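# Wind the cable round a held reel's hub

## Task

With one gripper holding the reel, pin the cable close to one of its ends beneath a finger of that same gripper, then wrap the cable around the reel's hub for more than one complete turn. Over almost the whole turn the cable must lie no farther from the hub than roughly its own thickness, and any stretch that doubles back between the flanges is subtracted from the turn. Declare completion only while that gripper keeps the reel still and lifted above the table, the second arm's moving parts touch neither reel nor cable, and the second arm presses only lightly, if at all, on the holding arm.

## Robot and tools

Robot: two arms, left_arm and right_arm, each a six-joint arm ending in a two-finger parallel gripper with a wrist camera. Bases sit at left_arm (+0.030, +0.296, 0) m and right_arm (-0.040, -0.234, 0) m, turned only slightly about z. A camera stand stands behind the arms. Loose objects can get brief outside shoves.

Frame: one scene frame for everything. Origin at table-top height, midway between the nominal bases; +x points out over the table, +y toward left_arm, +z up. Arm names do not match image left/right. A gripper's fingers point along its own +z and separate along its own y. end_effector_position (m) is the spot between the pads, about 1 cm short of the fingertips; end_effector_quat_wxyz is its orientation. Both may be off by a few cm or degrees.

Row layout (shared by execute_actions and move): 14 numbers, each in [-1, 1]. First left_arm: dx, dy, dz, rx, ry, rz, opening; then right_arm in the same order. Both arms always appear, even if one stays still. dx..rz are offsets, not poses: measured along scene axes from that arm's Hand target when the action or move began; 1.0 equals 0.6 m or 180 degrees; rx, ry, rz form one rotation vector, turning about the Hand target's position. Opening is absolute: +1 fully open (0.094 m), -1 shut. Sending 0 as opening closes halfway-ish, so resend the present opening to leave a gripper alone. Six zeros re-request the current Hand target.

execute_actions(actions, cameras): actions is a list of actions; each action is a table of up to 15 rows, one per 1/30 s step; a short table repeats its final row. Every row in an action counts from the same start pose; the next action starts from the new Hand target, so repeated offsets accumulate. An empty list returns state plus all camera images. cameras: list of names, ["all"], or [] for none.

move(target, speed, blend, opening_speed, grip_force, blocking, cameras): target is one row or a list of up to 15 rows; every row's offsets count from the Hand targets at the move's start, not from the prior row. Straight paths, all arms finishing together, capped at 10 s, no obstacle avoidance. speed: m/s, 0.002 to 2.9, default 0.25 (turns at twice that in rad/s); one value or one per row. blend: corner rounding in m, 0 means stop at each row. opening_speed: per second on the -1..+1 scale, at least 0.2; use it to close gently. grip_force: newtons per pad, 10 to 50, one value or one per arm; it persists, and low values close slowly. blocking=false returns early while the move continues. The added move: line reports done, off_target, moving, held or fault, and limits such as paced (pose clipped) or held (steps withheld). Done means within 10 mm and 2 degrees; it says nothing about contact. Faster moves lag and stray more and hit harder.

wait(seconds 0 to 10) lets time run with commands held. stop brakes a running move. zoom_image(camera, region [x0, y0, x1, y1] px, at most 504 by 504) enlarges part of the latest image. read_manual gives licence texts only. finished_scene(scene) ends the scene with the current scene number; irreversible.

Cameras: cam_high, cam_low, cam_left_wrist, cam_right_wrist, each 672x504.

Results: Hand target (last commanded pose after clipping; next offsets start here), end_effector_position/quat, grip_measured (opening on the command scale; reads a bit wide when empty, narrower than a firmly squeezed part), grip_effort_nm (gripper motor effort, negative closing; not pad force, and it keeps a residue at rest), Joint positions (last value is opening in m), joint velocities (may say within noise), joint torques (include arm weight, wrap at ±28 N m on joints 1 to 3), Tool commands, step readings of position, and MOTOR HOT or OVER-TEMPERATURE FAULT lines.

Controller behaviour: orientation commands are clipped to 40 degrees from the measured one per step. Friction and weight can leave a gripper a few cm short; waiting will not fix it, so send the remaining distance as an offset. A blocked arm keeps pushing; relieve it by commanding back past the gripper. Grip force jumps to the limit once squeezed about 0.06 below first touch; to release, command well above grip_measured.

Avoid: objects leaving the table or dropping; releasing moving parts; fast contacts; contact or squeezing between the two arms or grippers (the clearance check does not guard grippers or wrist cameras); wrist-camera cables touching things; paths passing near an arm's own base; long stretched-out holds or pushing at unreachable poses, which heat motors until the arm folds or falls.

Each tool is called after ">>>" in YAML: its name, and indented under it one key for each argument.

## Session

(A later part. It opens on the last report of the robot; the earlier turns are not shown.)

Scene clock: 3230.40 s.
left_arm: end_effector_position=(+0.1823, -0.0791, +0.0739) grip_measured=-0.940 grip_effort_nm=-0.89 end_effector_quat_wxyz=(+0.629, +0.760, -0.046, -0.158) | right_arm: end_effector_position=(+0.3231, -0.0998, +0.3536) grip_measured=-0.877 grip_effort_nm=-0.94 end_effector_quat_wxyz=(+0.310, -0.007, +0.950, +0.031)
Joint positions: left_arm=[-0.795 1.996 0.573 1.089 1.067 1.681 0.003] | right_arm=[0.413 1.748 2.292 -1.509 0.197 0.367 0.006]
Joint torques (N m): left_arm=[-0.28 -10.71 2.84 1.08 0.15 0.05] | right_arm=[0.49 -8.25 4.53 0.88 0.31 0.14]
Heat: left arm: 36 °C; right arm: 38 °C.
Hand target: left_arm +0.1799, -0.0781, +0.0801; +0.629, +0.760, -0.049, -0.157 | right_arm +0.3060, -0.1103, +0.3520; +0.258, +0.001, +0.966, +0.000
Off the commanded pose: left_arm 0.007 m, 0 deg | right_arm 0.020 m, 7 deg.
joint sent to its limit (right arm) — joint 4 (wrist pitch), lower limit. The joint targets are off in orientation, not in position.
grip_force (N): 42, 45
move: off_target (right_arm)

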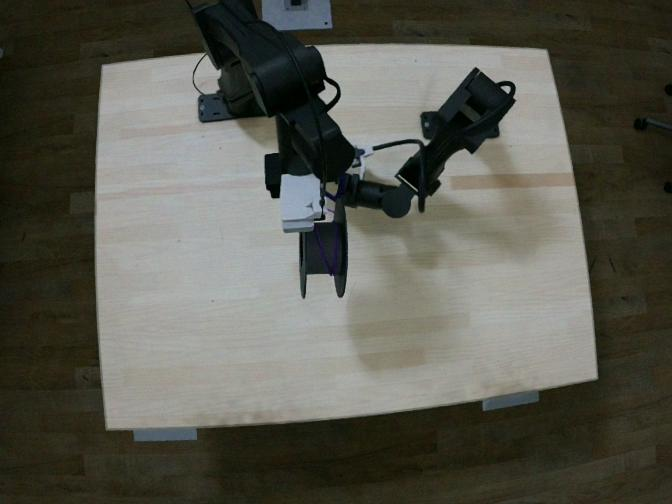

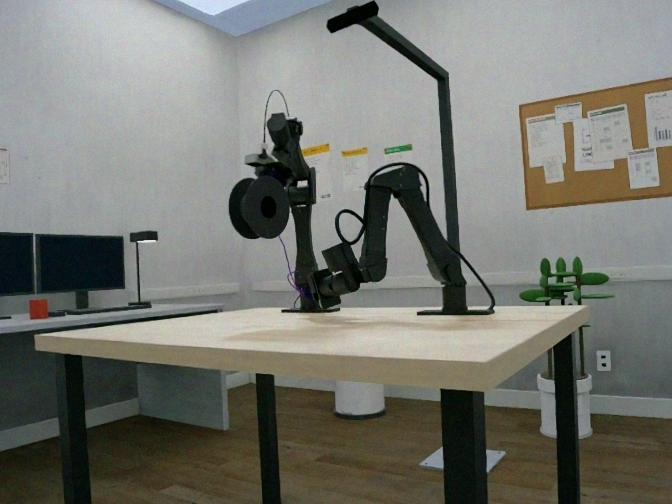

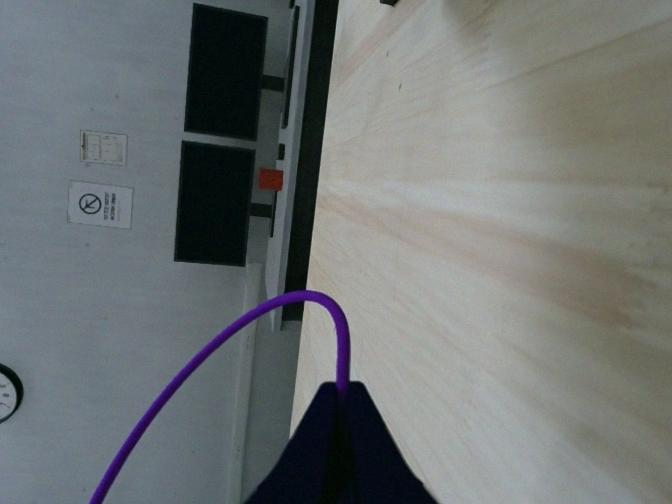

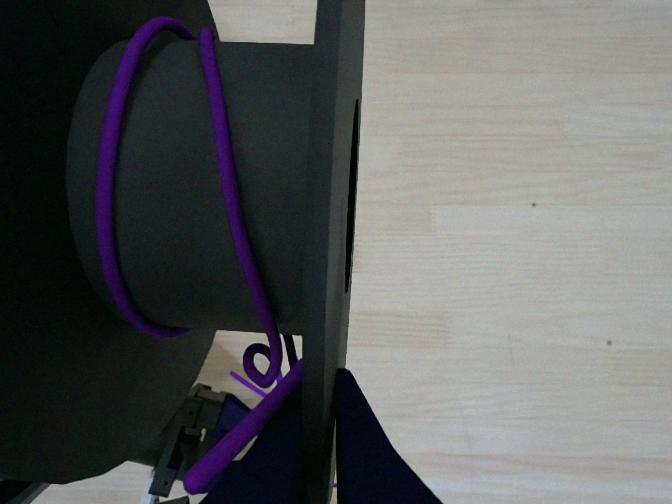

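>>> move:
  target: [-0.0667, 0.005, 0.005, 0, 0, 0, -1, 0.03, 0, 0, 0, 0, 0, -1]
  speed: 0.06
  cameras: ["cam_low", "cam_left_wrist", "cam_right_wrist"]

Scene clock: 3241.50 s.
left_arm: end_effector_position=(+0.1444, -0.0760, +0.0735) grip_measured=-0.940 grip_effort_nm=-0.89 end_effector_quat_wxyz=(+0.621, +0.767, -0.041, -0.159) | right_arm: end_effector_position=(+0.3336, -0.0998, +0.3465) grip_measured=-0.877 grip_effort_nm=-0.94 end_effector_quat_wxyz=(+0.304, -0.005, +0.952, +0.025)
Joint positions: left_arm=[-0.892 1.928 0.456 1.15 0.968 1.642 0.003] | right_arm=[0.402 1.787 2.316 -1.509 0.197 0.36 0.006]
Joint torques (N m): left_arm=[-0.7 -9.37 2.07 1.58 0.12 -0.13] | right_arm=[-0.81 -6.69 8.62 0.88 0.2 -0.02]
Heat: left arm: 36 °C; right arm: 36 °C.
Hand target: left_arm +0.1399, -0.0751, +0.0830; +0.629, +0.760, -0.049, -0.157 | right_arm +0.3240, -0.1103, +0.3520; +0.258, +0.001, +0.966, +0.000
Off the commanded pose: left_arm 0.011 m, 2 deg | right_arm 0.015 m, 6 deg.
joint sent to its limit (right arm) — joint 4 (wrist pitch), lower limit. The joint targets are off in orientation, not in position.
grip_force (N): 42, 45
move: off_target (left_arm, right_arm)
Images, in order (width x height): cam_low 672x504, cam_left_wrist 672x504, cam_right_wrist 672x504.

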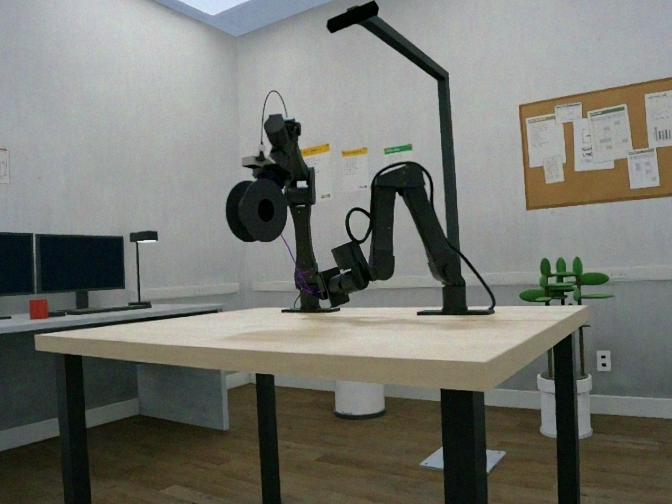

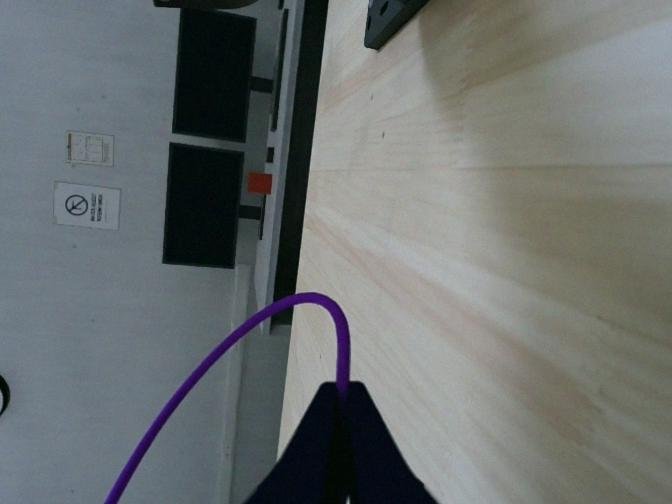

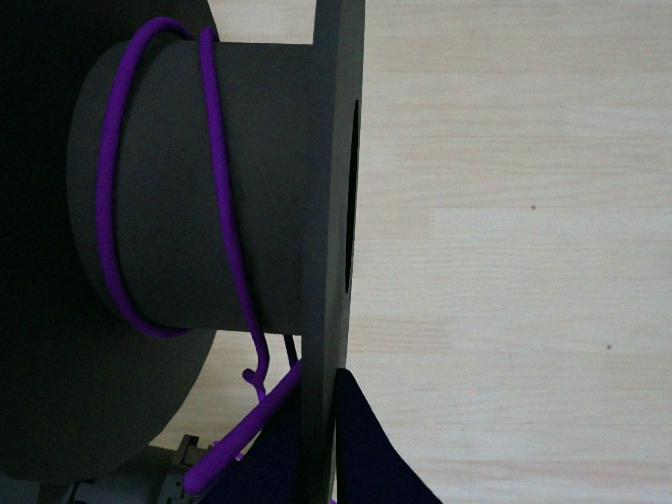

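>>> zoom_image:
  camera: "cam_right_wrist"
  region: [60, 0, 360, 225]

>>> zoom_image:
  camera: "cam_right_wrist"
  region: [100, 270, 370, 504]

>>> zoom_image:
  camera: "cam_low"
  region: [210, 150, 370, 320]

Scaled by 1.680.

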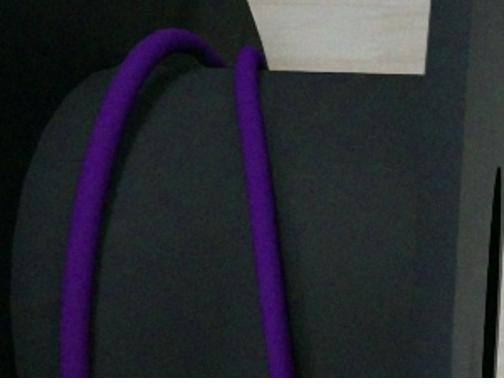

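Scaled by 1.867.

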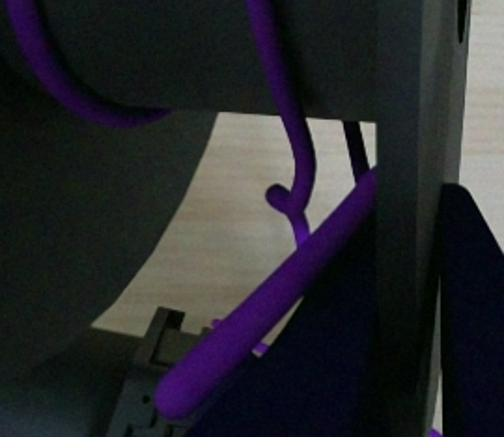

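Scaled by 2.965.

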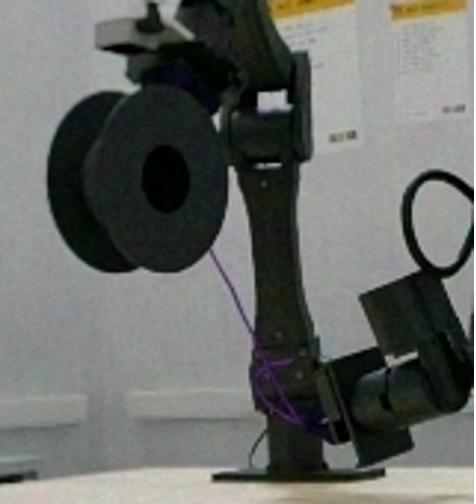

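>>> move:
  target: [-0.04, 0.003, -0.005, 0, 0, 0, -1, 0.02, 0, 0, 0, 0, 0, -1]
  speed: 0.05
  cameras: ["cam_low", "cam_right_wrist"]

Scene clock: 3263.47 s.
left_arm: end_effector_position=(+0.1264, -0.0760, +0.0741) grip_measured=-0.940 grip_effort_nm=-0.89 end_effector_quat_wxyz=(+0.625, +0.766, -0.040, -0.146) | right_arm: end_effector_position=(+0.3448, -0.0968, +0.3432) grip_measured=-0.881 grip_effort_nm=-0.94 end_effector_quat_wxyz=(+0.301, -0.010, +0.953, +0.028)
Joint positions: left_arm=[-0.956 1.915 0.393 1.241 0.885 1.613 0.003] | right_arm=[0.389 1.833 2.361 -1.509 0.181 0.342 0.006]
Joint torques (N m): left_arm=[-1.31 -8.31 1.44 1.61 0.24 -0.11] | right_arm=[-1.21 -7.21 9.25 0.86 0.27 0.02]
Heat: left arm: 36 °C; right arm: 38 °C.
Hand target: left_arm +0.1160, -0.0733, +0.0801; +0.629, +0.760, -0.049, -0.157 | right_arm +0.3360, -0.1102, +0.3520; +0.258, +0.001, +0.966, +0.000
Off the commanded pose: left_arm 0.012 m, 2 deg | right_arm 0.018 m, 6 deg.
joint sent to its limit (right arm) — joint 4 (wrist pitch), lower limit. The joint targets are off in orientation, not in position.
grip_force (N): 42, 45
move: off_target (left_arm, right_arm)
Images, in order (width x height): cam_low 672x504, cam_right_wrist 672x504.

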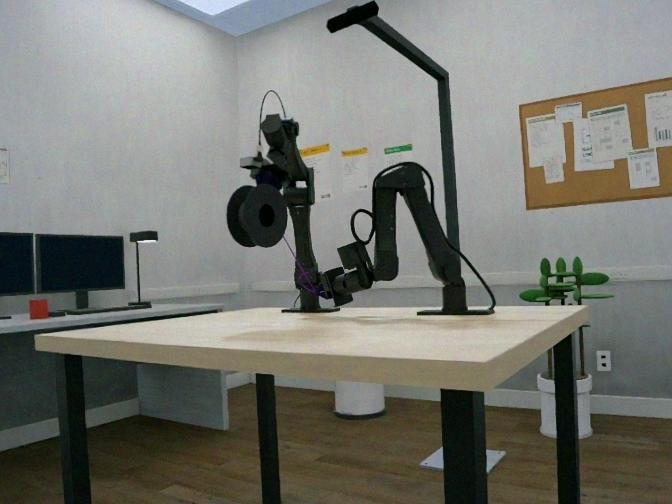

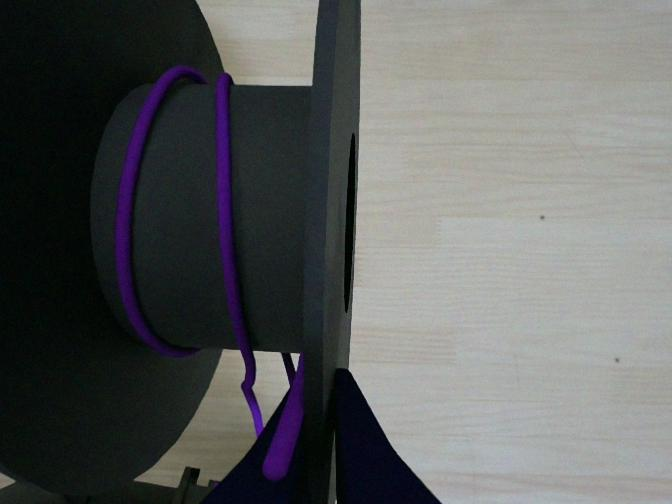

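>>> move:
  target: [0.06, -0.003, 0.03, 0, 0, 0, -1, -0.01, 0, 0, 0, 0, 0, -1]
  speed: 0.06
  cameras: ["cam_high", "cam_low", "cam_right_wrist"]

Scene clock: 3269.87 s.
left_arm: end_effector_position=(+0.1502, -0.0726, +0.0838) grip_measured=-0.940 grip_effort_nm=-0.89 end_effector_quat_wxyz=(+0.619, +0.768, -0.034, -0.161) | right_arm: end_effector_position=(+0.3451, -0.0976, +0.3433) grip_measured=-0.881 grip_effort_nm=-0.94 end_effector_quat_wxyz=(+0.302, -0.010, +0.953, +0.026)
Joint positions: left_arm=[-0.869 1.867 0.462 1.072 0.983 1.642 0.003] | right_arm=[0.389 1.833 2.361 -1.509 0.185 0.342 0.006]
Joint torques (N m): left_arm=[0.42 -9.7 5.15 1.22 0.32 0.01] | right_arm=[-0.49 -8.88 7.1 0.86 0.27 0.08]
Heat: left arm: 36 °C; right arm: 39 °C.
Hand target: left_arm +0.1520, -0.0750, +0.0980; +0.629, +0.760, -0.049, -0.157 | right_arm +0.3300, -0.1102, +0.3520; +0.258, +0.001, +0.966, +0.000
Off the commanded pose: left_arm 0.015 m, 2 deg | right_arm 0.022 m, 6 deg.
joint sent to its limit (right arm) — joint 4 (wrist pitch), lower limit. The joint targets are off in orientation, not in position.
grip_force (N): 42, 45
move: off_target (left_arm, right_arm)
Images, in order (width x height): cam_high 672x504, cam_low 672x504, cam_right_wrist 672x504.

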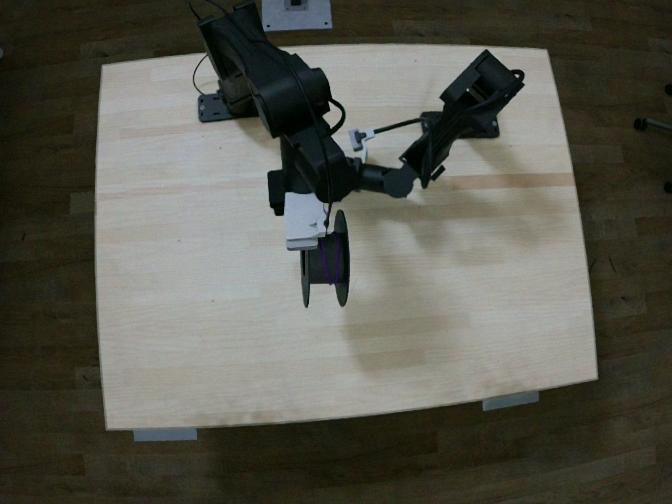

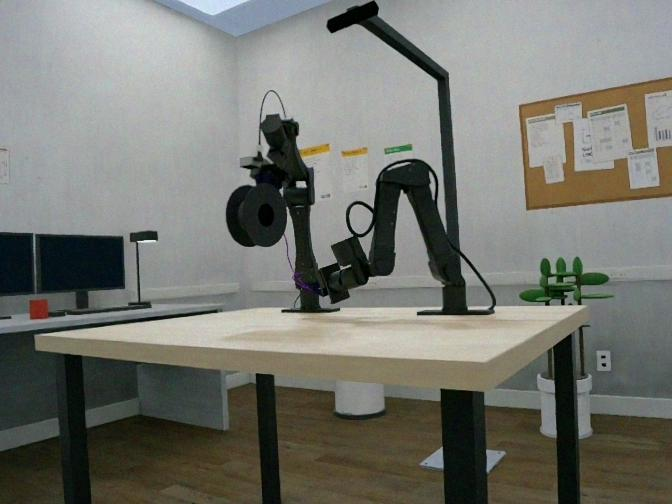

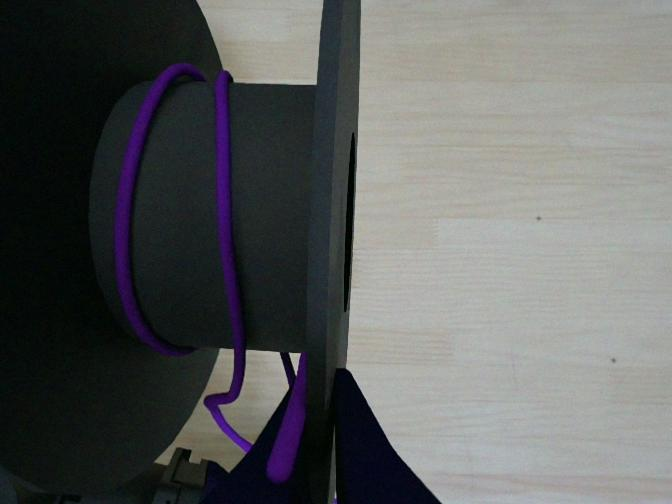

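>>> move:
  target:
    - [0, 0, 0, 0, 0, 0, -0.3, 0, 0, 0, 0, 0, 0, -1]
    - [0.03, 0.13, 0.02, 0, 0, 0, -0.3, 0, 0, 0, 0, 0, 0, -1]
  speed: 0.1
  cameras: ["cam_high", "cam_low", "cam_right_wrist"]

Scene clock: 3293.60 s.
left_arm: end_effector_position=(+0.1719, +0.0017, +0.1011) grip_measured=-0.302 grip_effort_nm=0.10 end_effector_quat_wxyz=(+0.625, +0.765, -0.040, -0.151) | right_arm: end_effector_position=(+0.3451, -0.0977, +0.3433) grip_measured=-0.881 grip_effort_nm=-0.94 end_effector_quat_wxyz=(+0.302, -0.010, +0.953, +0.025)
Joint positions: left_arm=[-0.584 1.622 0.38 0.684 1.237 1.919 0.033] | right_arm=[0.389 1.833 2.361 -1.509 0.186 0.342 0.006]
Joint torques (N m): left_arm=[0.43 -7.51 4.92 0.9 0.51 0] | right_arm=[-0.44 -8.95 7.15 0.87 0.26 0.09]
Heat: left arm: 36 °C; right arm: 38 °C.
Hand target: left_arm +0.1700, +0.0030, +0.1101; +0.629, +0.760, -0.049, -0.157 | right_arm +0.3300, -0.1102, +0.3520; +0.258, +0.001, +0.966, +0.000
Off the commanded pose: left_arm 0.009 m, 1 deg | right_arm 0.021 m, 6 deg.
joint sent to its limit (right arm) — joint 4 (wrist pitch), lower limit. The joint targets are off in orientation, not in position.
grip_force (N): 42, 45
move: off_target (right_arm)
Images, in order (width x height): cam_high 672x504, cam_low 672x504, cam_right_wrist 672x504.

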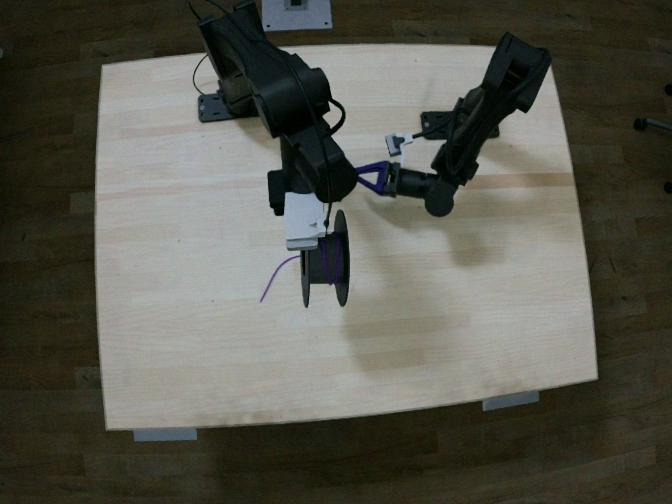

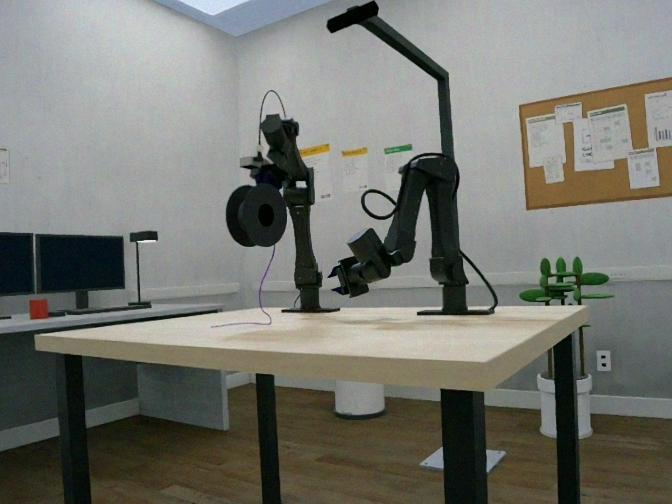

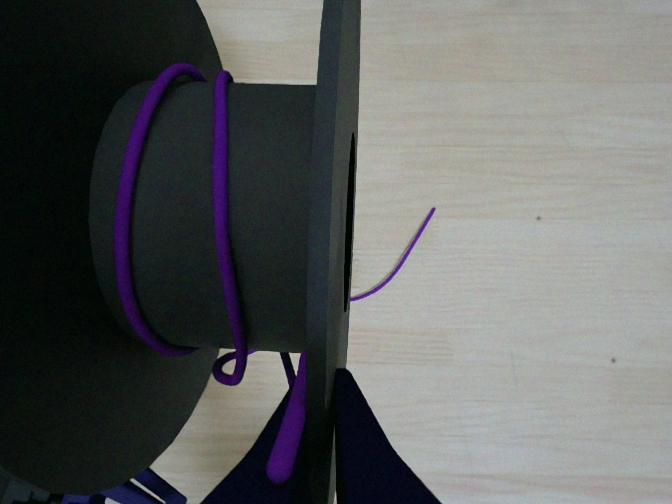

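>>> move:
  target:
    - [0.0, 0.06, 0.06, 0, 0, 0, -0.9, 0.05, -0.233, -0.0867, 0, 0, -0.25, -1]
    - [0.1467, -0.215, 0.1617, -0.2006, 0.4313, 0.1457, -0.9, 0.05, -0.233, -0.0867, 0, 0, -0.25, -1]
  speed: [0.14, 0.2]
  blend: 0.01
  cameras: ["all"]

Scene clock: 3409.37 s.
left_arm: end_effector_position=(+0.2579, -0.1244, +0.1604) grip_measured=-0.898 grip_effort_nm=-0.11 end_effector_quat_wxyz=(+0.625, +0.351, +0.585, -0.378) | right_arm: end_effector_position=(+0.3742, -0.2397, +0.3084) grip_measured=-0.882 grip_effort_nm=-0.94 end_effector_quat_wxyz=(+0.285, +0.359, +0.887, -0.057)
Joint positions: left_arm=[-1.08 1.92 0.593 1.394 0.013 -0.004 0.005] | right_arm=[0.115 1.882 2.285 -1.509 0.377 0.823 0.006]
Joint torques (N m): left_arm=[-0.62 -6.17 6.24 3.34 -0.16 0.03] | right_arm=[-0.55 -7.49 4.79 0.65 0.48 0.12]
Heat: left arm: 35 °C; right arm: 37 °C.
Hand target: left_arm +0.2580, -0.1261, +0.2070; +0.725, +0.275, +0.462, -0.432 | right_arm +0.3600, -0.2500, +0.3000; +0.238, +0.370, +0.892, -0.099
Off the commanded pose: left_arm 0.047 m, 21 deg | right_arm 0.019 m, 7 deg.
joint sent to its limit (left arm) — joint 4 (wrist pitch), upper limit. The joint targets are off in position and orientation.
joint sent to its limit (right arm) — joint 4 (wrist pitch), lower limit. The joint targets are off in orientation, not in position.
grip_force (N): 42, 45
move: off_target (left_arm, right_arm)

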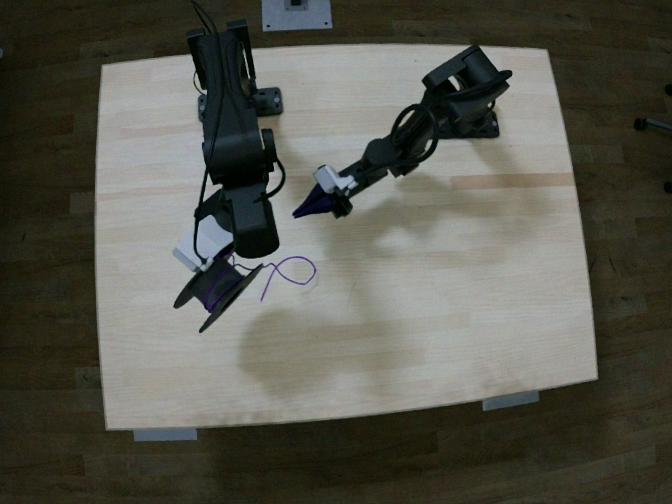

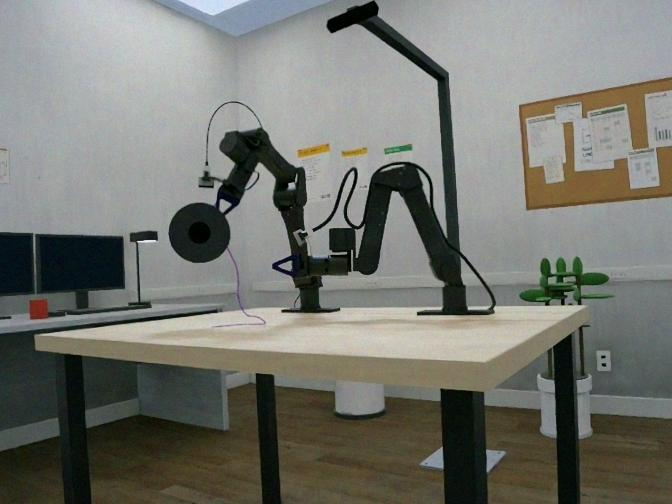

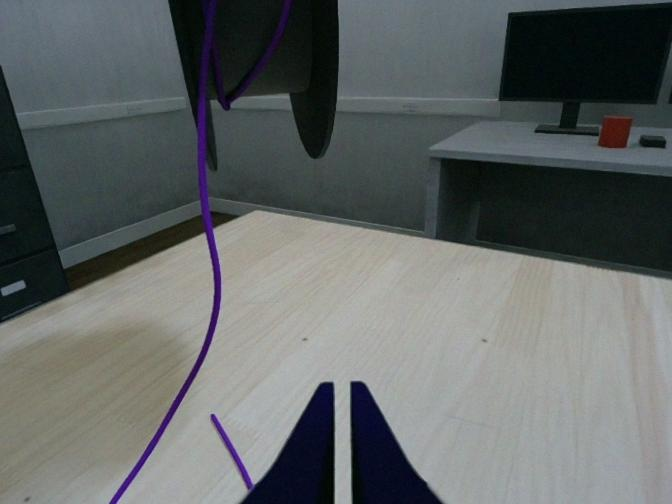

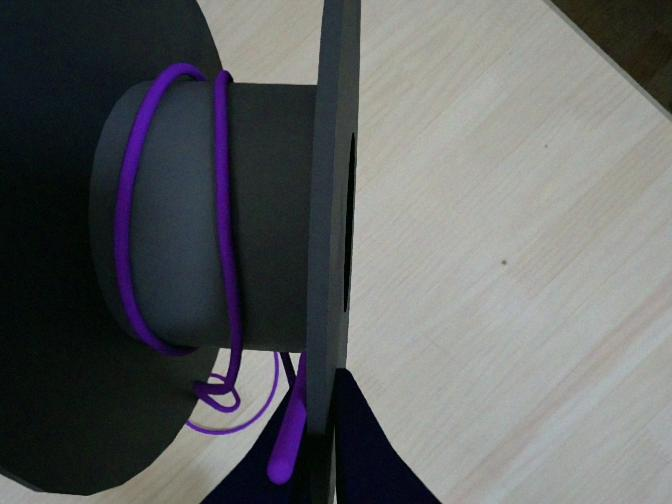

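>>> zoom_image:
  camera: "cam_left_wrist"
  region: [150, 0, 360, 170]

Scaled by 2.400.

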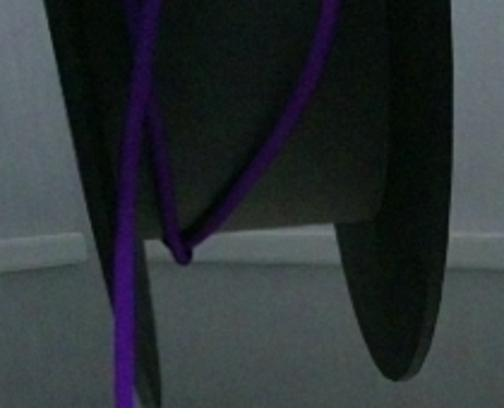

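>>> move:
  target: [-0.08, 0.2, 0.05, 0.195, 0.1056, 0, -0.9, 0, 0, 0, 0, 0, 0, -1]
  speed: 0.18
  cameras: ["cam_high", "cam_low", "cam_right_wrist"]

Scene clock: 3431.60 s.
left_arm: end_effector_position=(+0.2082, -0.0045, +0.2186) grip_measured=-0.898 grip_effort_nm=-0.10 end_effector_quat_wxyz=(+0.510, +0.407, +0.693, -0.305) | right_arm: end_effector_position=(+0.3742, -0.2397, +0.3084) grip_measured=-0.882 grip_effort_nm=-0.95 end_effector_quat_wxyz=(+0.285, +0.359, +0.887, -0.057)
Joint positions: left_arm=[-1.014 0.92 0.535 0.087 0.062 0.011 0.005] | right_arm=[0.115 1.882 2.285 -1.509 0.377 0.823 0.006]
Joint torques (N m): left_arm=[0.59 -2.65 9.94 1.54 0.08 0.07] | right_arm=[-0.5 -7.42 4.83 0.63 0.49 0.15]
Heat: left arm: 46 °C; right arm: 35 °C.
Hand target: left_arm +0.2100, -0.0061, +0.2370; +0.524, +0.406, +0.681, -0.312 | right_arm +0.3600, -0.2500, +0.3000; +0.238, +0.370, +0.892, -0.099
Off the commanded pose: left_arm 0.019 m, 2 deg | right_arm 0.019 m, 7 deg.
joint sent to its limit (right arm) — joint 4 (wrist pitch), lower limit. The joint targets are off in orientation, not in position.
grip_force (N): 42, 45
move: off_target (left_arm, right_arm)
Images, in order (width x height): cam_high 672x504, cam_low 672x504, cam_right_wrist 672x504.

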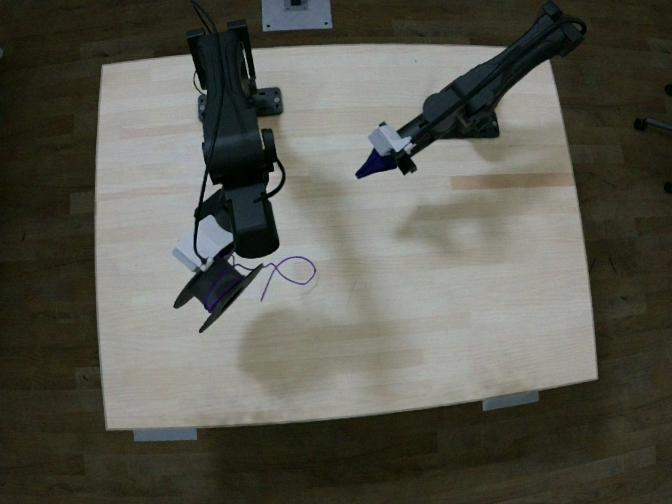

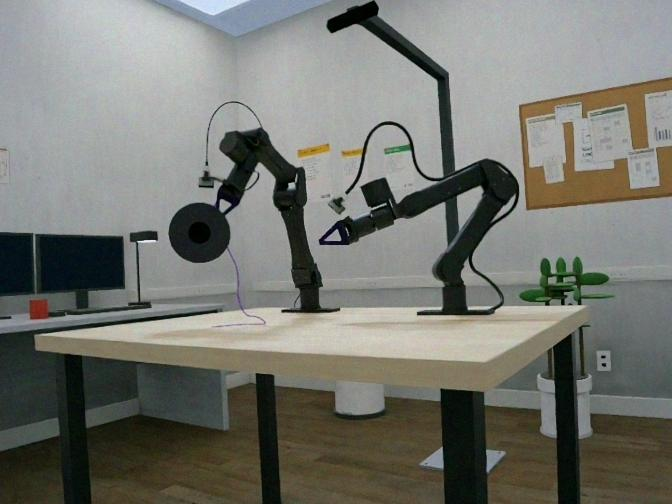

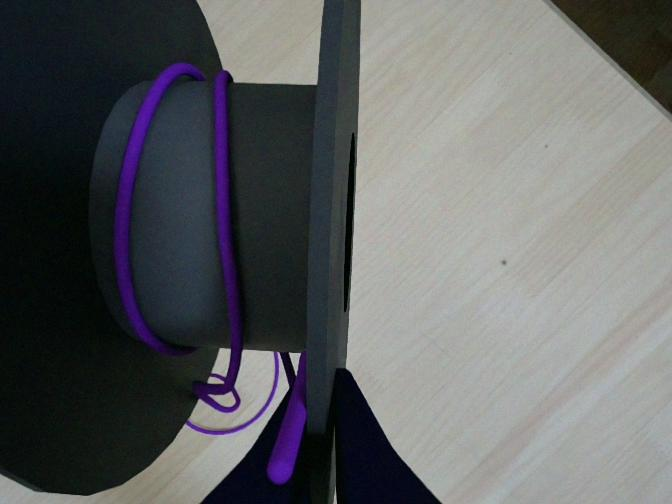

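>>> finished_scene:
  scene: 1

The scene is finished: the task was done.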